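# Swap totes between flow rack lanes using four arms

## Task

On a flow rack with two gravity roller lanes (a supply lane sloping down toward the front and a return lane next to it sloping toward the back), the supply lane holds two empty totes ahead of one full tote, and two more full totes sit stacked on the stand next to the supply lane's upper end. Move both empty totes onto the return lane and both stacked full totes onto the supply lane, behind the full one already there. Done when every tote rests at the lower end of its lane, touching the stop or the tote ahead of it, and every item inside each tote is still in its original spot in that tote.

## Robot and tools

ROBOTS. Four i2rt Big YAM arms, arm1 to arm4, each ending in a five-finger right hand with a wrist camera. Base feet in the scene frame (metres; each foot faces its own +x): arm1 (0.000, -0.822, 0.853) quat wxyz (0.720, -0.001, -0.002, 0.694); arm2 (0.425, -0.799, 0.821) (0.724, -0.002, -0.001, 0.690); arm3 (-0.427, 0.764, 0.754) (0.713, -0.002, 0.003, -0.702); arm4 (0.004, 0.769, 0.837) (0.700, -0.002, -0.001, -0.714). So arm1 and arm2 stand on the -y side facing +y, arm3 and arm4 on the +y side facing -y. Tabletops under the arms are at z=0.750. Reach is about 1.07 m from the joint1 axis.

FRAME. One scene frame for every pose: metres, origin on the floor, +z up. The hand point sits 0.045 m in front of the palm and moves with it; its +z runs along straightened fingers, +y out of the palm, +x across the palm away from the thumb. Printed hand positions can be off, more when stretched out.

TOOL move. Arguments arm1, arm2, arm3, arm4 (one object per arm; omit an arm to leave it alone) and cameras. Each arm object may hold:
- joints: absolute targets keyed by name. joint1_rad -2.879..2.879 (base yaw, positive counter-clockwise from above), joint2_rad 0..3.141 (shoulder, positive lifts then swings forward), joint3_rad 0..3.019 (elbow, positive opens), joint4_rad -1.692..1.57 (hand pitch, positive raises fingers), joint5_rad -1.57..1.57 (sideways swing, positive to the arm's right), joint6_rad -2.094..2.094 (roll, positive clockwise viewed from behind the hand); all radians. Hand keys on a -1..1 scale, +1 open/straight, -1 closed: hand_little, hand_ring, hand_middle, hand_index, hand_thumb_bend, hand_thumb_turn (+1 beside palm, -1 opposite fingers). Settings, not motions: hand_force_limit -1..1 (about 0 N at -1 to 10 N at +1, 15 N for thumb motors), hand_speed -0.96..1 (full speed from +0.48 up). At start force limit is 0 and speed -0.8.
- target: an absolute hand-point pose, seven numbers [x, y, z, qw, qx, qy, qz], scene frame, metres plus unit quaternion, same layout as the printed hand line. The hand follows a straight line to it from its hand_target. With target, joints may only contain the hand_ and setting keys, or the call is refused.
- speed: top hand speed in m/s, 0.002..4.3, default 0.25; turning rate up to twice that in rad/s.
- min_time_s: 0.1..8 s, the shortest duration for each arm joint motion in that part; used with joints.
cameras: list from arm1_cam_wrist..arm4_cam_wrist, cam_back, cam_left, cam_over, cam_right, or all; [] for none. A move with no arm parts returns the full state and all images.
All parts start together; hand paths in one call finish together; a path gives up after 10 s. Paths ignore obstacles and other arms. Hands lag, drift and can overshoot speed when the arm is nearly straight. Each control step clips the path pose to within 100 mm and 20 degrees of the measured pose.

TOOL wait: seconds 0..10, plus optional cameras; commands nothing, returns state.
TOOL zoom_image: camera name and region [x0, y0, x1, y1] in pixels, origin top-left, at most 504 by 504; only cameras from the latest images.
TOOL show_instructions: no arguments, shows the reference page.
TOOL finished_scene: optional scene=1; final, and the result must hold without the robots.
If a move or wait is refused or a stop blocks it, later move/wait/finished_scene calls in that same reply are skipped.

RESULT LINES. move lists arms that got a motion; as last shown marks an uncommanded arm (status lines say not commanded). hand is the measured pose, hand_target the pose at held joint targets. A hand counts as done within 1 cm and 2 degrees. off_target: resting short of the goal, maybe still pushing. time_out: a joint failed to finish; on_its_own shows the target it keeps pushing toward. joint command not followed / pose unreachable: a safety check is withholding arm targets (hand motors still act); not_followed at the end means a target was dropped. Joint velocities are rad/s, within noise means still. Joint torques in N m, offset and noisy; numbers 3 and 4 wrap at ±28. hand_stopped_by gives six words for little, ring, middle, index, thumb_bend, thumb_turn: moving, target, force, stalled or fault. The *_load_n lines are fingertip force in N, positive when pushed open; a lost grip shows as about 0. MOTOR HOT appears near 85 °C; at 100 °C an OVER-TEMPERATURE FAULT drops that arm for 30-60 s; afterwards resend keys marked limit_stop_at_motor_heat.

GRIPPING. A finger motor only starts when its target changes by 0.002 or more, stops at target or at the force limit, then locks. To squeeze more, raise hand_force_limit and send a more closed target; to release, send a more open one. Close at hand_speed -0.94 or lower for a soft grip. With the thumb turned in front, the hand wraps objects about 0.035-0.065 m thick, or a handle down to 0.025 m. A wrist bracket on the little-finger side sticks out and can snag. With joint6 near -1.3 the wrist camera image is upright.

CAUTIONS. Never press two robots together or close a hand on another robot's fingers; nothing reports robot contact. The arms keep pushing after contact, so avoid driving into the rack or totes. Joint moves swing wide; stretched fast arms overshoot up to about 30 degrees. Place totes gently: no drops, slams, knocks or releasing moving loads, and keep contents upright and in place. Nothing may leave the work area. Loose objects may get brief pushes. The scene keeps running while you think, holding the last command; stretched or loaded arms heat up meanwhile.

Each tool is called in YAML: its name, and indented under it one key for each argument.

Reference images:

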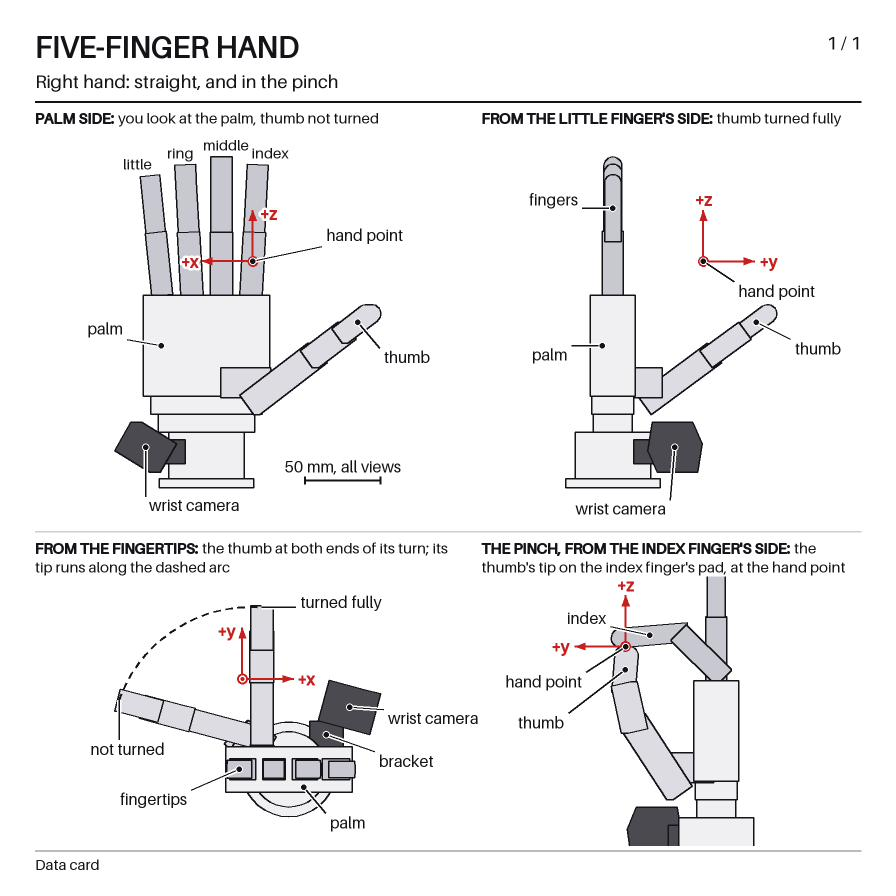

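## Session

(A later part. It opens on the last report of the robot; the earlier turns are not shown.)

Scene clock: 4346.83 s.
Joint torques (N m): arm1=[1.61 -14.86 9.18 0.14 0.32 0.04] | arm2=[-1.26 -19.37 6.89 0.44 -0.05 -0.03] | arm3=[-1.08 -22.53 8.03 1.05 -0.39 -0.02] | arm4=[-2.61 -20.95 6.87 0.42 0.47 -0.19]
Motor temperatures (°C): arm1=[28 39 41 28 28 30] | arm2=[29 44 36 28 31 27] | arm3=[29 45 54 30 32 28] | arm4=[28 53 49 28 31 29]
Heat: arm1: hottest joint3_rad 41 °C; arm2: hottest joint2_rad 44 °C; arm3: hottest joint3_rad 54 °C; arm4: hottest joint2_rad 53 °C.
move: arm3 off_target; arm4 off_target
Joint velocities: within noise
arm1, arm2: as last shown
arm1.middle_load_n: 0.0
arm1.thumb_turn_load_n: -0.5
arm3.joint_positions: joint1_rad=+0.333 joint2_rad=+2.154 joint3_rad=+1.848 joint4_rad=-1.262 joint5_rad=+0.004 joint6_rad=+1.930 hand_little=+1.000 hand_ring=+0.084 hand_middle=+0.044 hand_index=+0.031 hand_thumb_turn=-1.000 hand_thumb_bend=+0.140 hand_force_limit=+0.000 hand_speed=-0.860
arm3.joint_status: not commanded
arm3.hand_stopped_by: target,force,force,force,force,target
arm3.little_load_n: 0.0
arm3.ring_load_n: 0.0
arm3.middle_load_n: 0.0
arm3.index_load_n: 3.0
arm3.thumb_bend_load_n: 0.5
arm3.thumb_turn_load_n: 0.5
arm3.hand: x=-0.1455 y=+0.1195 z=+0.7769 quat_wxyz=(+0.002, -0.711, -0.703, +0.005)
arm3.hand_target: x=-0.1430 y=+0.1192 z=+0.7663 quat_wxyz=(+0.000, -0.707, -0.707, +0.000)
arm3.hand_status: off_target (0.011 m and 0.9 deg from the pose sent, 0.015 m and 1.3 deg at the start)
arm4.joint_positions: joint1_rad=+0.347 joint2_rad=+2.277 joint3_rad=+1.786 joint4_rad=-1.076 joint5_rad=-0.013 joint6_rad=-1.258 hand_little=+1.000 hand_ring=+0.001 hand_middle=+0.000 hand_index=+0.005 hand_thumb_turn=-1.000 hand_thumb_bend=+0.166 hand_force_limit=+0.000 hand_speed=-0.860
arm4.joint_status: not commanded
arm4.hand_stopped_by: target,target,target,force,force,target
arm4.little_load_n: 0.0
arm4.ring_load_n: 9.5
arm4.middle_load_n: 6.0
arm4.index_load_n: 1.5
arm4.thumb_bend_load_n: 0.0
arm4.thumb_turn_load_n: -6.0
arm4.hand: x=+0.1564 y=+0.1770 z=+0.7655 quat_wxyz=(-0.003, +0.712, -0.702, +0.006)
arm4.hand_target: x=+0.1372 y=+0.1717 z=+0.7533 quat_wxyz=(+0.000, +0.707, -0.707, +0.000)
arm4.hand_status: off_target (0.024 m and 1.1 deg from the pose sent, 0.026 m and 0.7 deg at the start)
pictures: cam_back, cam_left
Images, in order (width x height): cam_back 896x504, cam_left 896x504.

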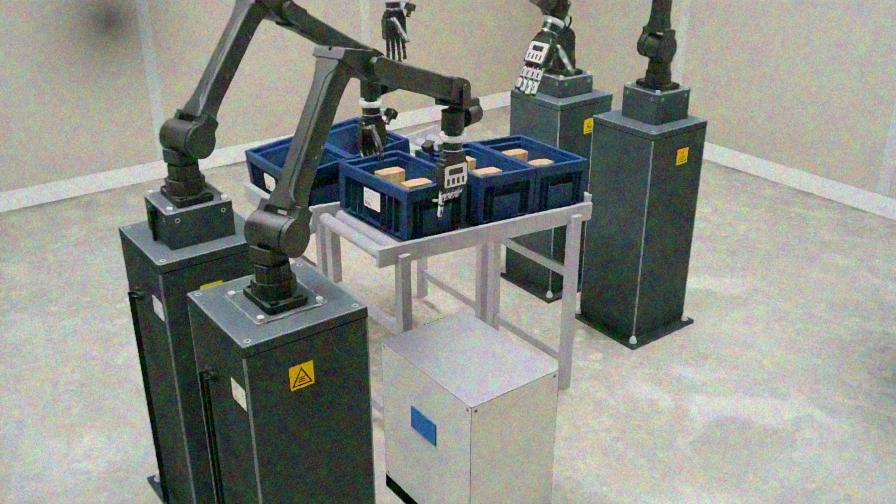

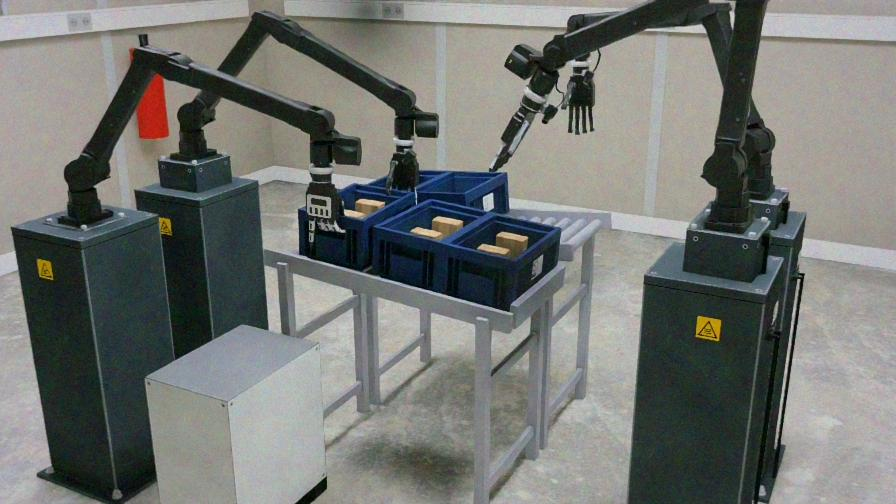

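move:
  arm3: {"target":[-0.143,0.119,0.752,0,0.7071,0.7071,0],"speed":0.04}
  arm4: {"target":[0.146,0.173,0.738,0,0.7071,-0.7071,0],"speed":0.04}
  cameras: ["cam_left","cam_over"]

zoom_image:
  camera: "cam_left"
  region: [290, 220, 410, 300]

Scene clock: 4384.50 s.
Joint torques (N m): arm1=[1.49 -14.86 9.17 0.12 0.32 0.04] | arm2=[-1.26 -19.14 6.94 0.42 -0.06 -0.04] | arm3=[0.44 -20.54 7.42 1.07 -0.3 -0.01] | arm4=[-1.85 -19.25 6.61 0.92 0.3 -0.06]
Motor temperatures (°C): arm1=[28 39 41 28 28 30] | arm2=[29 44 36 28 31 27] | arm3=[29 42 51 30 32 28] | arm4=[28 49 48 28 31 29]
Heat: arm1: hottest joint3_rad 41 °C; arm2: hottest joint2_rad 44 °C; arm3: hottest joint3_rad 51 °C; arm4: hottest joint2_rad 49 °C.
move: arm3 off_target; arm4 off_target
Joint velocities: within noise
arm1, arm2: as last shown
arm1.thumb_turn_load_n: 0.0
arm3.joint_positions: joint1_rad=+0.330 joint2_rad=+2.154 joint3_rad=+1.839 joint4_rad=-1.235 joint5_rad=+0.001 joint6_rad=+1.930 hand_little=+1.000 hand_ring=+0.084 hand_middle=+0.044 hand_index=+0.031 hand_thumb_turn=-1.000 hand_thumb_bend=+0.139 hand_force_limit=+0.000 hand_speed=-0.860
arm3.joint_status: not commanded
arm3.hand_stopped_by: target,force,force,force,force,target
arm3.little_load_n: 0.0
arm3.ring_load_n: 0.0
arm3.middle_load_n: 0.0
arm3.index_load_n: 3.5
arm3.thumb_bend_load_n: 0.5
arm3.thumb_turn_load_n: 2.0
arm3.hand: x=-0.1456 y=+0.1155 z=+0.7744 quat_wxyz=(-0.006, -0.712, -0.702, +0.007)
arm3.hand_target: x=-0.1433 y=+0.1196 z=+0.7524 quat_wxyz=(+0.000, -0.707, -0.707, +0.000)
arm3.hand_status: off_target (0.023 m and 1.3 deg from the pose sent, 0.025 m and 0.9 deg at the start)
arm4.joint_positions: joint1_rad=+0.347 joint2_rad=+2.279 joint3_rad=+1.786 joint4_rad=-1.061 joint5_rad=-0.008 joint6_rad=-1.258 hand_little=+1.000 hand_ring=+0.001 hand_middle=+0.000 hand_index=+0.005 hand_thumb_turn=-1.000 hand_thumb_bend=+0.166 hand_force_limit=+0.000 hand_speed=-0.860
arm4.joint_status: not commanded
arm4.hand_stopped_by: target,target,target,force,force,target
arm4.little_load_n: 0.0
arm4.ring_load_n: 14.5
arm4.middle_load_n: 4.5
arm4.index_load_n: 0.0
arm4.thumb_bend_load_n: 1.0
arm4.thumb_turn_load_n: -12.0
arm4.hand: x=+0.1566 y=+0.1734 z=+0.7635 quat_wxyz=(+0.002, +0.712, -0.702, +0.011)
arm4.hand_target: x=+0.1460 y=+0.1740 z=+0.7388 quat_wxyz=(+0.000, +0.707, -0.707, +0.000)
arm4.hand_status: off_target (0.028 m and 1.5 deg from the pose sent, 0.030 m and 1.1 deg at the start)
Images, in order (width x height): cam_left 896x504, cam_over 896x504.

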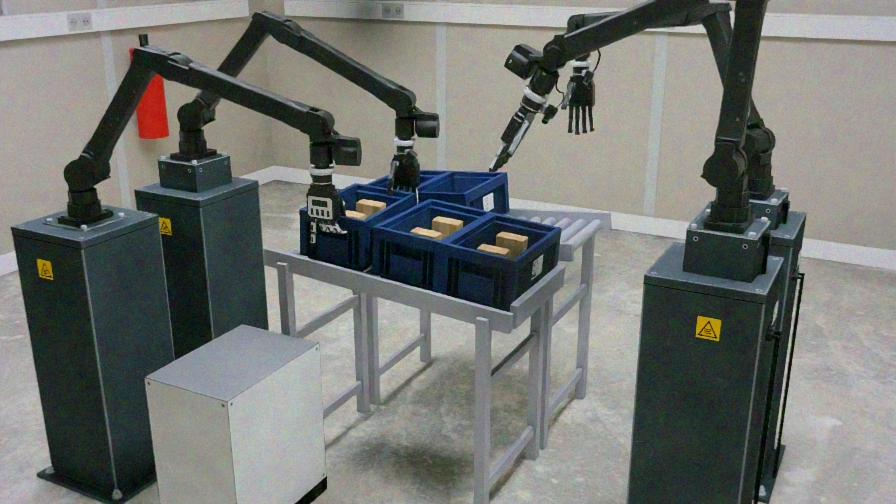

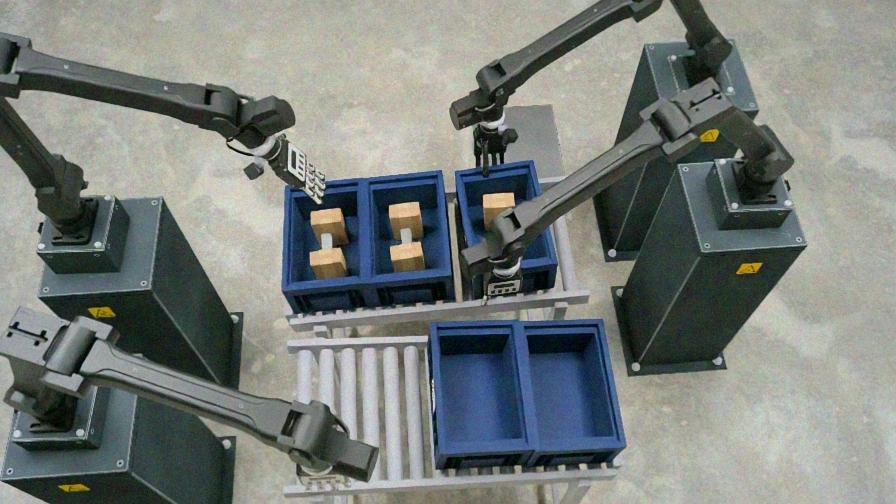

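Scaled by 4.200.

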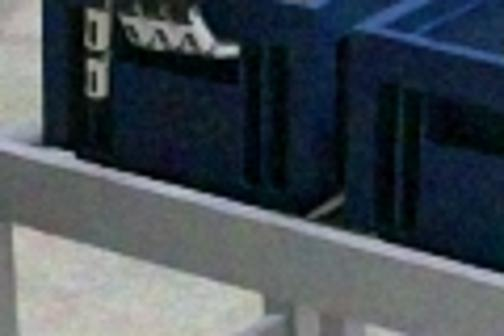

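move:
  arm3: {"joints":{"hand_thumb_bend":1,"hand_speed":-0.7}}
  arm4: {"joints":{"hand_thumb_bend":1,"hand_speed":-0.7}}
  cameras: ["cam_left","cam_over"]

zoom_image:
  camera: "cam_left"
  region: [260, 150, 460, 300]

Scene clock: 4404.70 s.
Joint torques (N m): arm1=[1.44 -14.74 9.14 0.13 0.32 0.03] | arm2=[-1.03 -19.37 6.95 0.46 -0.04 -0.04] | arm3=[-0.03 -20.72 7.31 0.81 -0.23 -0.03] | arm4=[-1.79 -20.01 6.67 0.38 0.33 -0.08]
Motor temperatures (°C): arm1=[28 39 41 28 28 30] | arm2=[29 44 36 28 31 27] | arm3=[29 41 49 30 31 28] | arm4=[28 51 47 28 31 29]
Heat: arm1: hottest joint3_rad 41 °C; arm2: hottest joint2_rad 44 °C; arm3: hottest joint3_rad 49 °C; arm4: hottest joint2_rad 51 °C.
move: arm3 done; arm4 done
Joint velocities: within noise
arm1, arm2: as last shown
arm3.joint_positions: joint1_rad=+0.330 joint2_rad=+2.159 joint3_rad=+1.839 joint4_rad=-1.223 joint5_rad=-0.001 joint6_rad=+1.929 hand_little=+1.000 hand_ring=+0.084 hand_middle=+0.044 hand_index=+0.031 hand_thumb_turn=-1.000 hand_thumb_bend=+1.000 hand_force_limit=+0.000 hand_speed=-0.700
arm3.joint_status: all done
arm3.hand_stopped_by: target,force,force,force,target,target
arm3.little_load_n: 0.0
arm3.ring_load_n: 0.5
arm3.middle_load_n: 0.0
arm3.index_load_n: 1.5
arm3.thumb_bend_load_n: 0.0
arm3.thumb_turn_load_n: 0.0
arm3.hand: x=-0.1445 y=+0.1130 z=+0.7720 quat_wxyz=(-0.010, -0.712, -0.702, +0.008)
arm3.hand_target: x=-0.1433 y=+0.1195 z=+0.7524 quat_wxyz=(+0.000, -0.707, -0.707, +0.000)
arm3.hand_status: not commanded
arm4.joint_positions: joint1_rad=+0.347 joint2_rad=+2.284 joint3_rad=+1.786 joint4_rad=-1.048 joint5_rad=-0.009 joint6_rad=-1.256 hand_little=+1.000 hand_ring=+0.000 hand_middle=+0.000 hand_index=+0.005 hand_thumb_turn=-1.000 hand_thumb_bend=+1.000 hand_force_limit=+0.000 hand_speed=-0.700
arm4.joint_status: all done
arm4.hand_stopped_by: target,target,target,force,target,target
arm4.little_load_n: 0.0
arm4.ring_load_n: 0.5
arm4.middle_load_n: 0.0
arm4.index_load_n: 0.0
arm4.thumb_bend_load_n: 0.0
arm4.thumb_turn_load_n: 0.0
arm4.hand: x=+0.1575 y=+0.1713 z=+0.7600 quat_wxyz=(+0.004, +0.711, -0.703, +0.014)
arm4.hand_target: x=+0.1460 y=+0.1740 z=+0.7387 quat_wxyz=(+0.000, +0.707, -0.707, +0.000)
arm4.hand_status: not commanded
Images, in order (width x height): cam_left 896x504, cam_over 896x504.

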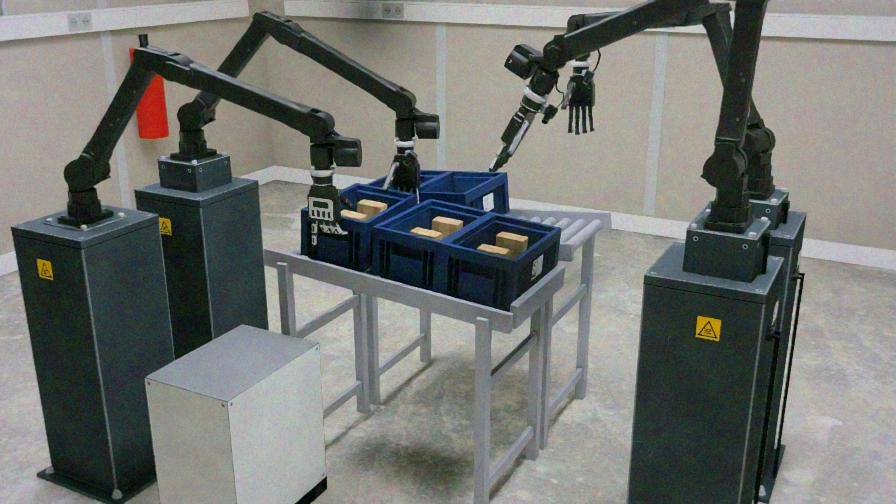

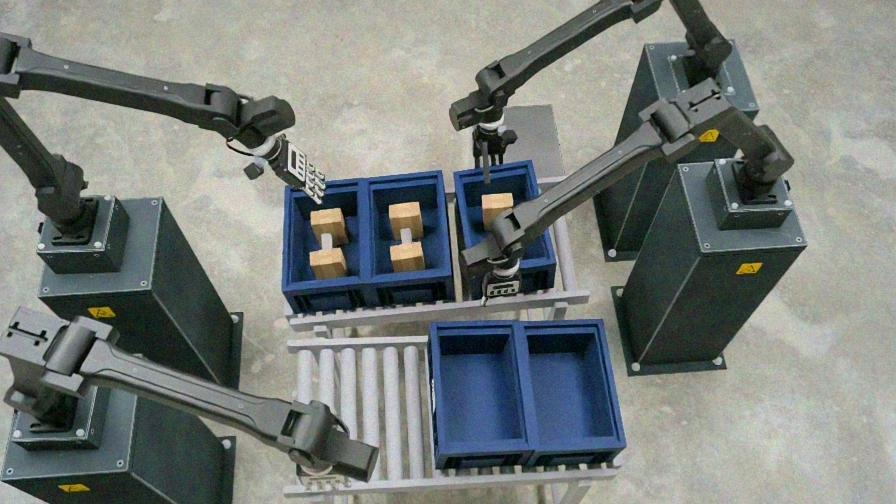

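Scaled by 2.520.

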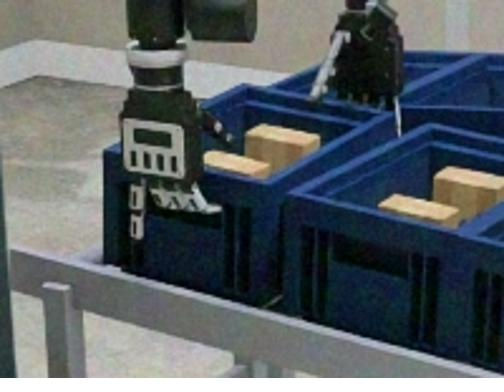

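move:
  arm3: {"target":[-0.143,0.100,0.758,0,0.7071,0.7071,0],"speed":0.04}
  arm4: {"target":[0.148,0.156,0.744,0,0.7071,-0.7071,0],"speed":0.04}
  cameras: ["cam_over"]

zoom_image:
  camera: "cam_over"
  region: [400, 120, 620, 350]

Scene clock: 4415.87 s.
Joint torques (N m): arm1=[1.55 -14.8 9.18 0.12 0.33 0.04] | arm2=[-0.91 -19.31 6.89 0.44 -0.06 -0.04] | arm3=[-0.62 -22.3 12.03 0.36 -0.1 -0.09] | arm4=[-1.67 -19.96 8.79 -0.51 0.31 -0.13]
Motor temperatures (°C): arm1=[28 39 41 28 28 30] | arm2=[29 44 36 28 31 27] | arm3=[29 41 49 30 31 28] | arm4=[28 52 47 28 31 29]
Heat: arm1: hottest joint3_rad 41 °C; arm2: hottest joint2_rad 44 °C; arm3: hottest joint3_rad 49 °C; arm4: hottest joint2_rad 52 °C.
move: arm3 off_target; arm4 off_target
Joint velocities: within noise
arm1, arm2: as last shown
arm3.joint_positions: joint1_rad=+0.329 joint2_rad=+2.196 joint3_rad=+1.872 joint4_rad=-1.251 joint5_rad=-0.004 joint6_rad=+1.921 hand_little=+1.000 hand_ring=+0.084 hand_middle=+0.044 hand_index=+0.031 hand_thumb_turn=-1.000 hand_thumb_bend=+1.000 hand_force_limit=+0.000 hand_speed=-0.700
arm3.joint_status: not commanded
arm3.hand_stopped_by: target,force,force,force,target,target
arm3.little_load_n: 0.0
arm3.ring_load_n: 0.0
arm3.middle_load_n: 0.0
arm3.index_load_n: 0.0
arm3.thumb_bend_load_n: 0.0
arm3.thumb_turn_load_n: 0.0
arm3.hand: x=-0.1439 y=+0.1127 z=+0.7590 quat_wxyz=(+0.004, -0.709, -0.705, +0.000)
arm3.hand_target: x=-0.1431 y=+0.1006 z=+0.7580 quat_wxyz=(+0.000, -0.707, -0.707, +0.000)
arm3.hand_status: off_target (0.013 m and 0.6 deg from the pose sent, 0.019 m and 1.6 deg at the start)
arm4.joint_positions: joint1_rad=+0.342 joint2_rad=+2.316 joint3_rad=+1.839 joint4_rad=-1.073 joint5_rad=-0.007 joint6_rad=-1.261 hand_little=+1.000 hand_ring=+0.000 hand_middle=+0.000 hand_index=+0.005 hand_thumb_turn=-1.000 hand_thumb_bend=+1.000 hand_force_limit=+0.000 hand_speed=-0.700
arm4.joint_status: not commanded
arm4.hand_stopped_by: target,target,target,force,target,target
arm4.little_load_n: 0.0
arm4.ring_load_n: 0.0
arm4.middle_load_n: 0.5
arm4.index_load_n: 0.0
arm4.thumb_bend_load_n: 0.0
arm4.thumb_turn_load_n: 0.0
arm4.hand: x=+0.1576 y=+0.1606 z=+0.7578 quat_wxyz=(+0.004, +0.711, -0.703, +0.012)
arm4.hand_target: x=+0.1478 y=+0.1566 z=+0.7442 quat_wxyz=(+0.000, +0.707, -0.707, +0.001)
arm4.hand_status: off_target (0.017 m and 1.6 deg from the pose sent, 0.024 m and 1.8 deg at the start)
Images, in order (width x height): cam_over 896x504.

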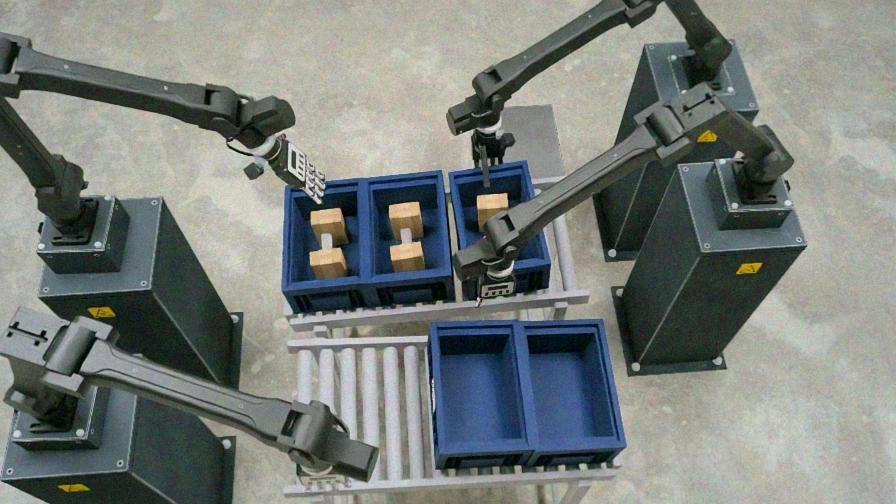

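Scaled by 2.191.

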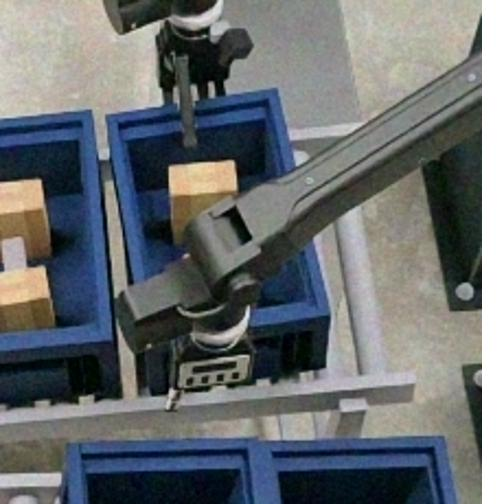

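move:
  arm3: {"target":[-0.143,0.088,0.764,0,0.7071,0.7071,0],"speed":0.04}
  arm4: {"target":[0.148,0.138,0.752,0,0.7071,-0.7071,0],"speed":0.04}
  cameras: ["cam_over","cam_left"]

zoom_image:
  camera: "cam_over"
  region: [400, 120, 620, 350]

Scene clock: 4428.00 s.
Joint torques (N m): arm1=[1.55 -14.8 9.17 0.13 0.32 0.03] | arm2=[-1.14 -19.37 6.98 0.42 -0.06 -0.03] | arm3=[-0.09 -21.71 12.31 0.05 -0.14 -0.1] | arm4=[-2.08 -21.42 9.39 -0.5 0.29 -0.11]
Motor temperatures (°C): arm1=[28 39 41 28 28 30] | arm2=[29 44 36 28 31 27] | arm3=[29 41 52 30 31 28] | arm4=[28 52 47 28 30 29]
Heat: arm1: hottest joint3_rad 41 °C; arm2: hottest joint2_rad 44 °C; arm3: hottest joint3_rad 52 °C; arm4: hottest joint2_rad 52 °C.
move: arm3 off_target; arm4 off_target
Joint velocities: within noise
arm1, arm2: as last shown
arm1.thumb_turn_load_n: -0.5
arm3.joint_positions: joint1_rad=+0.323 joint2_rad=+2.224 joint3_rad=+1.937 joint4_rad=-1.289 joint5_rad=-0.004 joint6_rad=+1.915 hand_little=+1.000 hand_ring=+0.084 hand_middle=+0.044 hand_index=+0.031 hand_thumb_turn=-1.000 hand_thumb_bend=+1.000 hand_force_limit=+0.000 hand_speed=-0.700
arm3.joint_status: not commanded
arm3.hand_stopped_by: target,force,force,force,target,target
arm3.little_load_n: 0.0
arm3.ring_load_n: 0.0
arm3.middle_load_n: 0.0
arm3.index_load_n: 0.0
arm3.thumb_bend_load_n: 0.0
arm3.thumb_turn_load_n: 0.0
arm3.hand: x=-0.1440 y=+0.1007 z=+0.7640 quat_wxyz=(+0.005, -0.709, -0.705, -0.001)
arm3.hand_target: x=-0.1433 y=+0.0885 z=+0.7640 quat_wxyz=(-0.001, -0.707, -0.707, +0.000)
arm3.hand_status: off_target (0.013 m and 0.7 deg from the pose sent, 0.025 m and 0.6 deg at the start)
arm4.joint_positions: joint1_rad=+0.336 joint2_rad=+2.360 joint3_rad=+1.925 joint4_rad=-1.129 joint5_rad=-0.007 joint6_rad=-1.267 hand_little=+1.000 hand_ring=+0.000 hand_middle=+0.000 hand_index=+0.005 hand_thumb_turn=-1.000 hand_thumb_bend=+1.000 hand_force_limit=+0.000 hand_speed=-0.700
arm4.joint_status: not commanded
arm4.hand_stopped_by: target,target,target,force,target,target
arm4.little_load_n: 0.0
arm4.ring_load_n: -0.5
arm4.middle_load_n: 0.0
arm4.index_load_n: 0.0
arm4.thumb_bend_load_n: 0.0
arm4.thumb_turn_load_n: 0.0
arm4.hand: x=+0.1574 y=+0.1466 z=+0.7591 quat_wxyz=(+0.001, +0.711, -0.703, +0.006)
arm4.hand_target: x=+0.1479 y=+0.1387 z=+0.7519 quat_wxyz=(+0.000, +0.707, -0.707, +0.000)
arm4.hand_status: off_target (0.015 m and 0.9 deg from the pose sent, 0.025 m and 1.6 deg at the start)
pictures: cam_left, cam_over
Images, in order (width x height): cam_left 896x504, cam_over 896x504.

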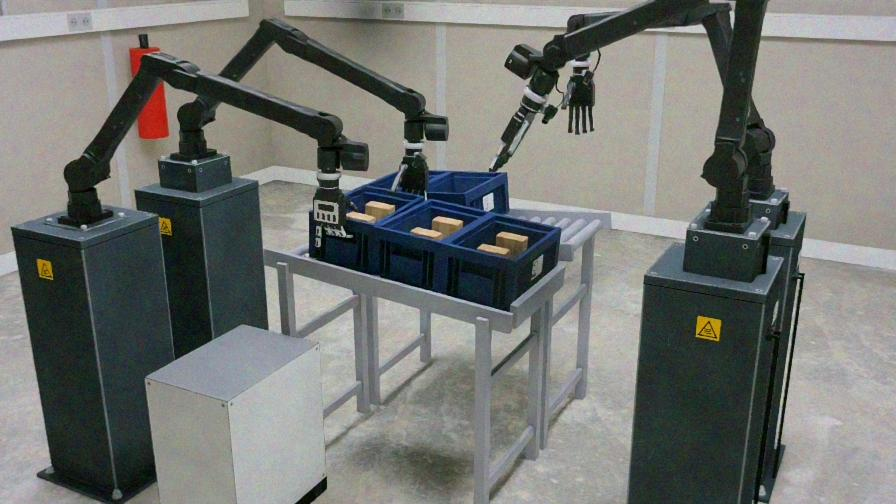

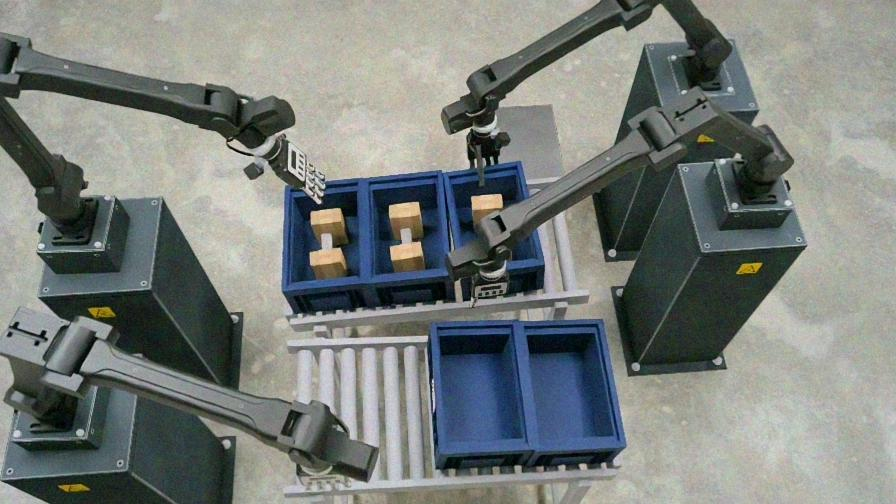

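Scaled by 2.191.

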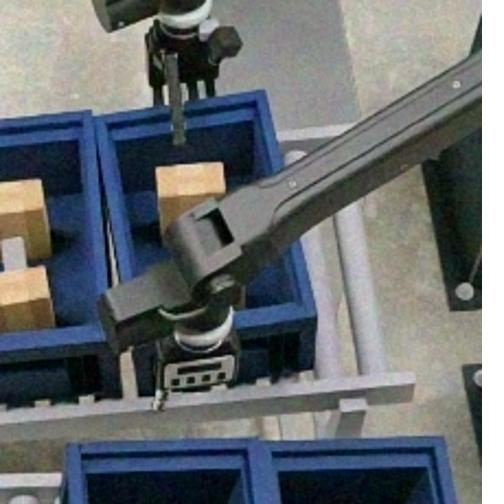

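move:
  arm3: {"target":[-0.143,0.088,0.764,0,0.7071,0.7071,0],"speed":0.04}
  arm4: {"target":[0.148,0.118,0.752,0,0.7071,-0.7071,0],"speed":0.04}
  cameras: ["cam_over","cam_left","cam_back"]

zoom_image:
  camera: "cam_over"
  region: [400, 120, 620, 350]

Scene clock: 4434.07 s.
Joint torques (N m): arm1=[1.49 -14.74 9.17 0.14 0.32 0.04] | arm2=[-1.08 -19.31 6.93 0.46 -0.06 -0.05] | arm3=[-0.38 -21.36 12.64 0.01 -0.13 -0.06] | arm4=[-2.37 -22.07 10.24 -0.09 0.27 -0.17]
Motor temperatures (°C): arm1=[28 39 41 28 28 30] | arm2=[29 44 36 28 31 27] | arm3=[29 41 51 30 31 28] | arm4=[28 52 47 28 30 29]
Heat: arm1: hottest joint3_rad 41 °C; arm2: hottest joint2_rad 44 °C; arm3: hottest joint3_rad 51 °C; arm4: hottest joint2_rad 52 °C.
move: arm3 off_target; arm4 off_target
Joint velocities: within noise
arm1, arm2: as last shown
arm1.index_load_n: -0.5
arm1.thumb_turn_load_n: 0.0
arm3.joint_positions: joint1_rad=+0.323 joint2_rad=+2.224 joint3_rad=+1.937 joint4_rad=-1.289 joint5_rad=-0.004 joint6_rad=+1.915 hand_little=+1.000 hand_ring=+0.084 hand_middle=+0.044 hand_index=+0.031 hand_thumb_turn=-1.000 hand_thumb_bend=+1.000 hand_force_limit=+0.000 hand_speed=-0.700
arm3.joint_status: not commanded
arm3.hand_stopped_by: target,force,force,force,target,target
arm3.little_load_n: 0.0
arm3.ring_load_n: 0.0
arm3.middle_load_n: 0.0
arm3.index_load_n: 0.0
arm3.thumb_bend_load_n: -0.5
arm3.thumb_turn_load_n: 0.0
arm3.hand: x=-0.1440 y=+0.1007 z=+0.7640 quat_wxyz=(+0.005, -0.709, -0.705, -0.001)
arm3.hand_target: x=-0.1433 y=+0.0885 z=+0.7640 quat_wxyz=(-0.001, -0.707, -0.707, +0.000)
arm3.hand_status: off_target (0.013 m and 0.7 deg from the pose sent, 0.013 m and 0.7 deg at the start)
arm4.joint_positions: joint1_rad=+0.331 joint2_rad=+2.412 joint3_rad=+2.020 joint4_rad=-1.198 joint5_rad=-0.007 joint6_rad=-1.268 hand_little=+1.000 hand_ring=+0.000 hand_middle=+0.000 hand_index=+0.005 hand_thumb_turn=-1.000 hand_thumb_bend=+1.000 hand_force_limit=+0.000 hand_speed=-0.700
arm4.joint_status: not commanded
arm4.hand_stopped_by: target,target,target,force,target,target
arm4.little_load_n: 0.0
arm4.ring_load_n: -1.0
arm4.middle_load_n: 0.0
arm4.index_load_n: 0.0
arm4.thumb_bend_load_n: 0.0
arm4.thumb_turn_load_n: 0.0
arm4.hand: x=+0.1580 y=+0.1357 z=+0.7587 quat_wxyz=(-0.005, +0.710, -0.704, -0.006)
arm4.hand_target: x=+0.1476 y=+0.1189 z=+0.7525 quat_wxyz=(+0.001, +0.707, -0.707, +0.001)
arm4.hand_status: off_target (0.021 m and 1.0 deg from the pose sent, 0.031 m and 0.9 deg at the start)
pictures: cam_back, cam_left, cam_over
Images, in order (width x height): cam_back 896x504, cam_left 896x504, cam_over 896x504.

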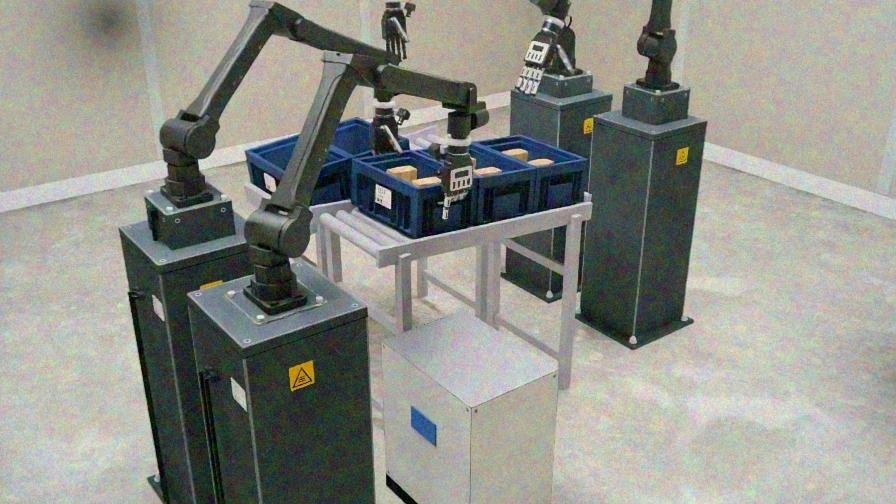

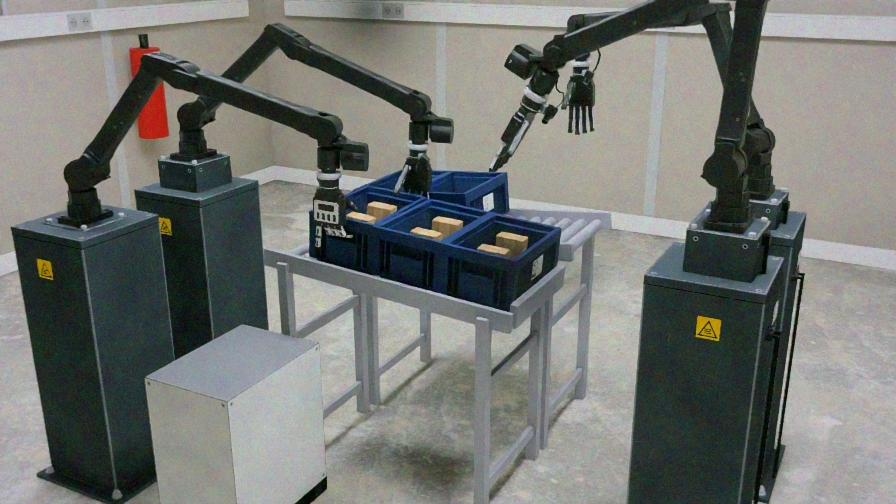

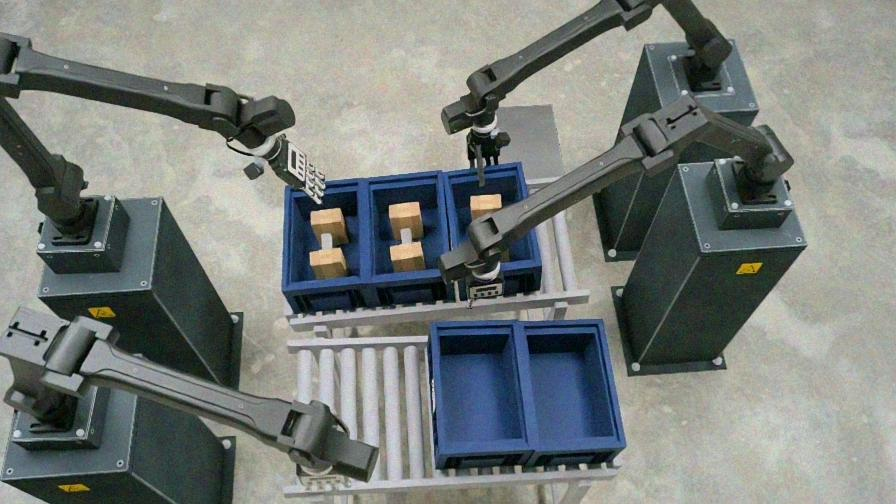

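Scaled by 2.191.

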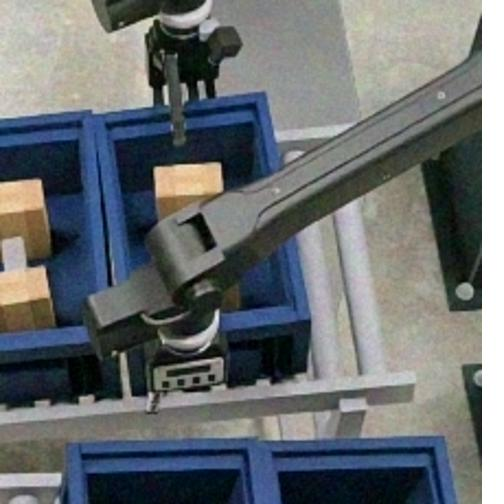

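move:
  arm3: {"joints":{"hand_ring":0.3,"hand_middle":0.3,"hand_index":0.3,"hand_speed":-0.6}}
  arm4: {"joints":{"hand_ring":0.3,"hand_middle":0.3,"hand_index":0.3,"hand_speed":-0.6}}

move:
  arm3: {"target":[-0.175,0.098,0.764,0,0.7071,0.7071,0],"speed":0.05}
  arm4: {"target":[0.160,0.128,0.753,0,0.7071,-0.7071,0],"speed":0.05,"joints":{"hand_ring":0.5,"hand_middle":0.5,"hand_index":0.5}}
  cameras: ["cam_over","cam_back","arm4_cam_wrist"]

Scene clock: 4449.40 s.
Joint torques (N m): arm1=[1.55 -14.74 9.17 0.13 0.33 0.04] | arm2=[-1.14 -19.25 6.94 0.46 -0.04 -0.04] | arm3=[0.26 -21.6 11.12 0.21 0.2 0.01] | arm4=[-1.49 -21.36 9.18 0.65 -0.01 -0.23]
Motor temperatures (°C): arm1=[28 39 41 28 28 30] | arm2=[29 44 36 28 31 27] | arm3=[29 40 51 30 31 28] | arm4=[28 50 47 28 30 29]
Heat: arm1: hottest joint3_rad 41 °C; arm2: hottest joint2_rad 44 °C; arm3: hottest joint3_rad 51 °C; arm4: hottest joint2_rad 50 °C.
move: arm3 done; arm4 done
Joint velocities: within noise
arm1, arm2: as last shown
arm1.ring_load_n: -0.5
arm1.index_load_n: 0.0
arm1.thumb_bend_load_n: -0.5
arm1.thumb_turn_load_n: -0.5
arm2.ring_load_n: -0.5
arm2.middle_load_n: -0.5
arm3.joint_positions: joint1_rad=+0.323 joint2_rad=+2.222 joint3_rad=+1.953 joint4_rad=-1.296 joint5_rad=-0.011 joint6_rad=+1.909 hand_little=+1.000 hand_ring=+0.300 hand_middle=+0.300 hand_index=+0.300 hand_thumb_turn=-1.000 hand_thumb_bend=+1.000 hand_force_limit=+0.000 hand_speed=-0.600
arm3.joint_status: all done
arm3.hand_stopped_by: target,target,target,target,target,target
arm3.little_load_n: 0.0
arm3.ring_load_n: 0.0
arm3.middle_load_n: -2.5
arm3.index_load_n: 0.0
arm3.thumb_bend_load_n: -0.5
arm3.thumb_turn_load_n: 0.0
arm3.hand: x=-0.1406 y=+0.0974 z=+0.7723 quat_wxyz=(-0.002, -0.707, -0.707, -0.002)
arm3.hand_target: x=-0.1431 y=+0.0886 z=+0.7640 quat_wxyz=(+0.000, -0.707, -0.707, +0.000)
arm3.hand_status: not commanded
arm4.joint_positions: joint1_rad=+0.321 joint2_rad=+2.405 joint3_rad=+2.036 joint4_rad=-1.212 joint5_rad=+0.000 joint6_rad=-1.265 hand_little=+1.000 hand_ring=+0.299 hand_middle=+0.300 hand_index=+0.300 hand_thumb_turn=-1.000 hand_thumb_bend=+1.000 hand_force_limit=+0.000 hand_speed=-0.600
arm4.joint_status: all done
arm4.hand_stopped_by: target,target,target,target,target,target
arm4.little_load_n: 0.0
arm4.ring_load_n: -6.0
arm4.middle_load_n: 0.0
arm4.index_load_n: 0.0
arm4.thumb_bend_load_n: 0.0
arm4.thumb_turn_load_n: 0.5
arm4.hand: x=+0.1513 y=+0.1299 z=+0.7693 quat_wxyz=(+0.000, +0.705, -0.709, -0.003)
arm4.hand_target: x=+0.1476 y=+0.1190 z=+0.7523 quat_wxyz=(+0.000, +0.707, -0.707, +0.000)
arm4.hand_status: not commanded
pictures: none

Scene clock: 4450.70 s.
Joint torques (N m): arm1=[1.61 -14.8 9.18 0.17 0.33 0.04] | arm2=[-0.97 -19.31 6.93 0.47 -0.06 -0.03] | arm3=[-0.03 -23.88 7.32 0.5 0.18 -0.02] | arm4=[0.38 -21.77 6.98 1.21 -0.32 -0.1]
Motor temperatures (°C): arm1=[28 39 41 28 28 30] | arm2=[29 44 36 28 31 27] | arm3=[29 41 51 30 31 28] | arm4=[28 50 47 28 30 29]
Heat: arm1: hottest joint3_rad 41 °C; arm2: hottest joint2_rad 44 °C; arm3: hottest joint3_rad 51 °C; arm4: hottest joint2_rad 50 °C.
move: arm3 done; arm4 off_target
Joint velocities: within noise
arm1.joint_positions: joint1_rad=+0.042 joint2_rad=+1.522 joint3_rad=+1.113 joint4_rad=-0.673 joint5_rad=-0.005 joint6_rad=-0.002 hand_little=+1.000 hand_ring=+1.000 hand_middle=+1.000 hand_index=+1.000 hand_thumb_turn=+1.000 hand_thumb_bend=+1.000 hand_force_limit=+0.000 hand_speed=-0.200
arm1.joint_status: not commanded
arm1.hand_stopped_by: target,target,target,target,target,target
arm1.little_load_n: 0.0
arm1.ring_load_n: 0.0
arm1.middle_load_n: 0.0
arm1.index_load_n: 0.0
arm1.thumb_bend_load_n: 0.0
arm1.thumb_turn_load_n: 0.0
arm1.hand: x=-0.0337 y=-0.3276 z=+0.9480 quat_wxyz=(-0.242, +0.970, +0.004, +0.000)
arm1.hand_target: x=-0.0350 y=-0.3300 z=+0.9500 quat_wxyz=(-0.241, +0.971, +0.000, +0.000)
arm1.hand_status: not commanded
arm2.joint_positions: joint1_rad=-0.337 joint2_rad=+1.985 joint3_rad=+1.900 joint4_rad=-1.497 joint5_rad=-0.003 joint6_rad=+1.186 hand_little=+1.000 hand_ring=+1.000 hand_middle=+1.000 hand_index=+1.000 hand_thumb_turn=-1.000 hand_thumb_bend=+1.000 hand_force_limit=+0.000 hand_speed=-0.500
arm2.joint_status: not commanded
arm2.hand_stopped_by: target,target,target,target,target,target
arm2.little_load_n: 0.0
arm2.ring_load_n: 0.0
arm2.middle_load_n: 0.0
arm2.index_load_n: 0.0
arm2.thumb_bend_load_n: 0.0
arm2.thumb_turn_load_n: 0.0
arm2.hand: x=+0.5940 y=-0.1990 z=+0.9702 quat_wxyz=(+0.004, +0.707, -0.707, +0.003)
arm2.hand_target: x=+0.5999 y=-0.2000 z=+0.9700 quat_wxyz=(+0.000, +0.707, -0.707, +0.000)
arm2.hand_status: not commanded
arm3.joint_positions: joint1_rad=+0.278 joint2_rad=+2.201 joint3_rad=+1.904 joint4_rad=-1.268 joint5_rad=-0.010 joint6_rad=+1.874 hand_little=+1.000 hand_ring=+0.300 hand_middle=+0.300 hand_index=+0.300 hand_thumb_turn=-1.000 hand_thumb_bend=+1.000 hand_force_limit=+0.000 hand_speed=-0.600
arm3.joint_status: not commanded
arm3.hand_stopped_by: target,target,target,target,target,target
arm3.little_load_n: 0.0
arm3.ring_load_n: 0.0
arm3.middle_load_n: 0.0
arm3.index_load_n: 0.0
arm3.thumb_bend_load_n: 0.0
arm3.thumb_turn_load_n: 0.0
arm3.hand: x=-0.1730 y=+0.0952 z=+0.7679 quat_wxyz=(-0.002, -0.711, -0.704, -0.001)
arm3.hand_target: x=-0.1749 y=+0.0979 z=+0.7642 quat_wxyz=(+0.000, -0.707, -0.707, +0.000)
arm3.hand_status: done (0.005 m and 0.6 deg from the pose sent, 0.035 m and 0.3 deg at the start)
arm4.joint_positions: joint1_rad=+0.314 joint2_rad=+2.396 joint3_rad=+2.036 joint4_rad=-1.213 joint5_rad=+0.007 joint6_rad=-1.253 hand_little=+1.000 hand_ring=+0.498 hand_middle=+0.500 hand_index=+0.500 hand_thumb_turn=-1.000 hand_thumb_bend=+1.000 hand_force_limit=+0.000 hand_speed=-0.600
arm4.joint_status: all done
arm4.hand_stopped_by: target,target,target,target,target,target
arm4.little_load_n: 0.0
arm4.ring_load_n: -10.0
arm4.middle_load_n: 0.0
arm4.index_load_n: 0.0
arm4.thumb_bend_load_n: 0.0
arm4.thumb_turn_load_n: 0.0
arm4.hand: x=+0.1463 y=+0.1278 z=+0.7755 quat_wxyz=(+0.005, +0.699, -0.715, -0.001)
arm4.hand_target: x=+0.1596 y=+0.1291 z=+0.7534 quat_wxyz=(+0.000, +0.707, -0.707, +0.000)
arm4.hand_status: off_target (0.026 m and 1.5 deg from the pose sent, 0.019 m and 0.5 deg at the start)
pictures: arm4_cam_wrist, cam_back, cam_over
Images, in order (width x height): arm4_cam_wrist 896x504, cam_back 896x504, cam_over 896x504.

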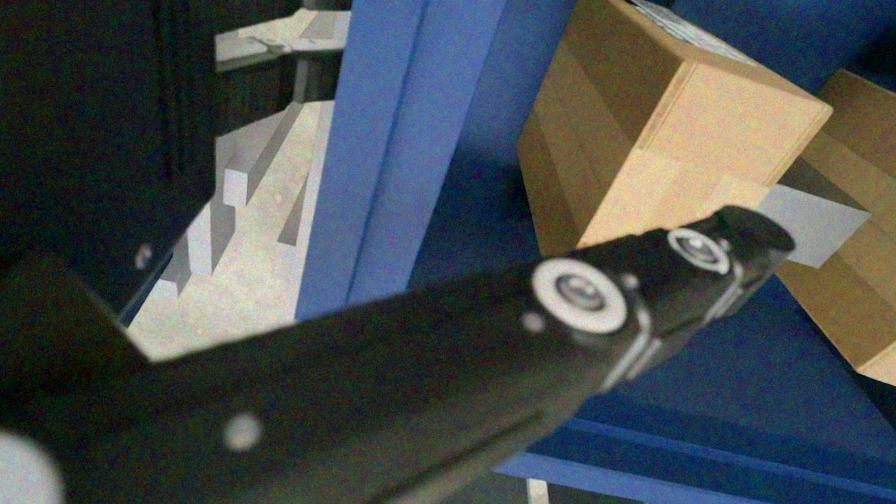

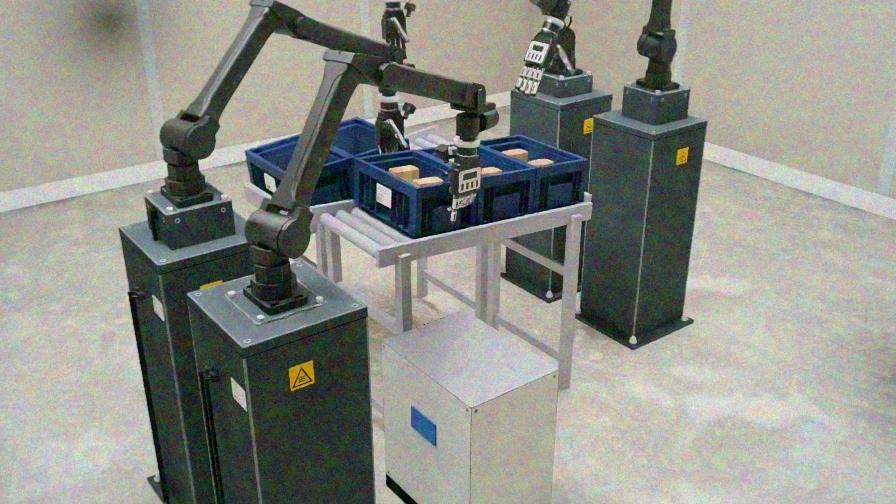

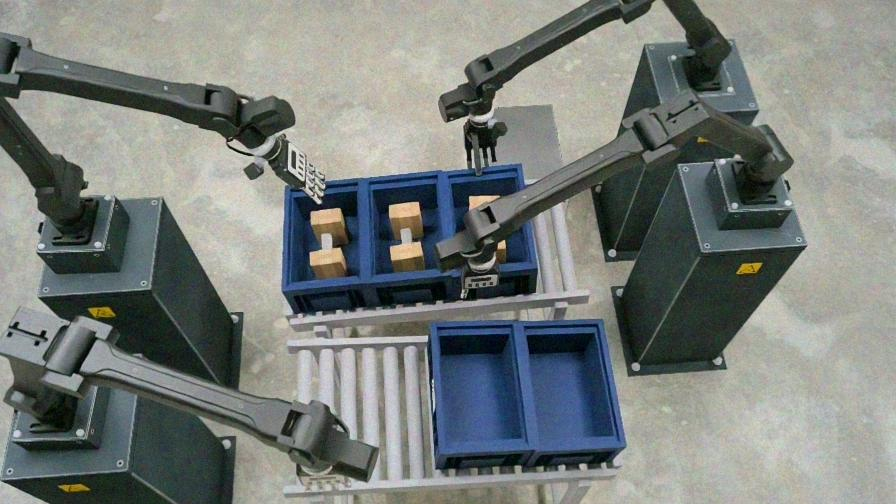

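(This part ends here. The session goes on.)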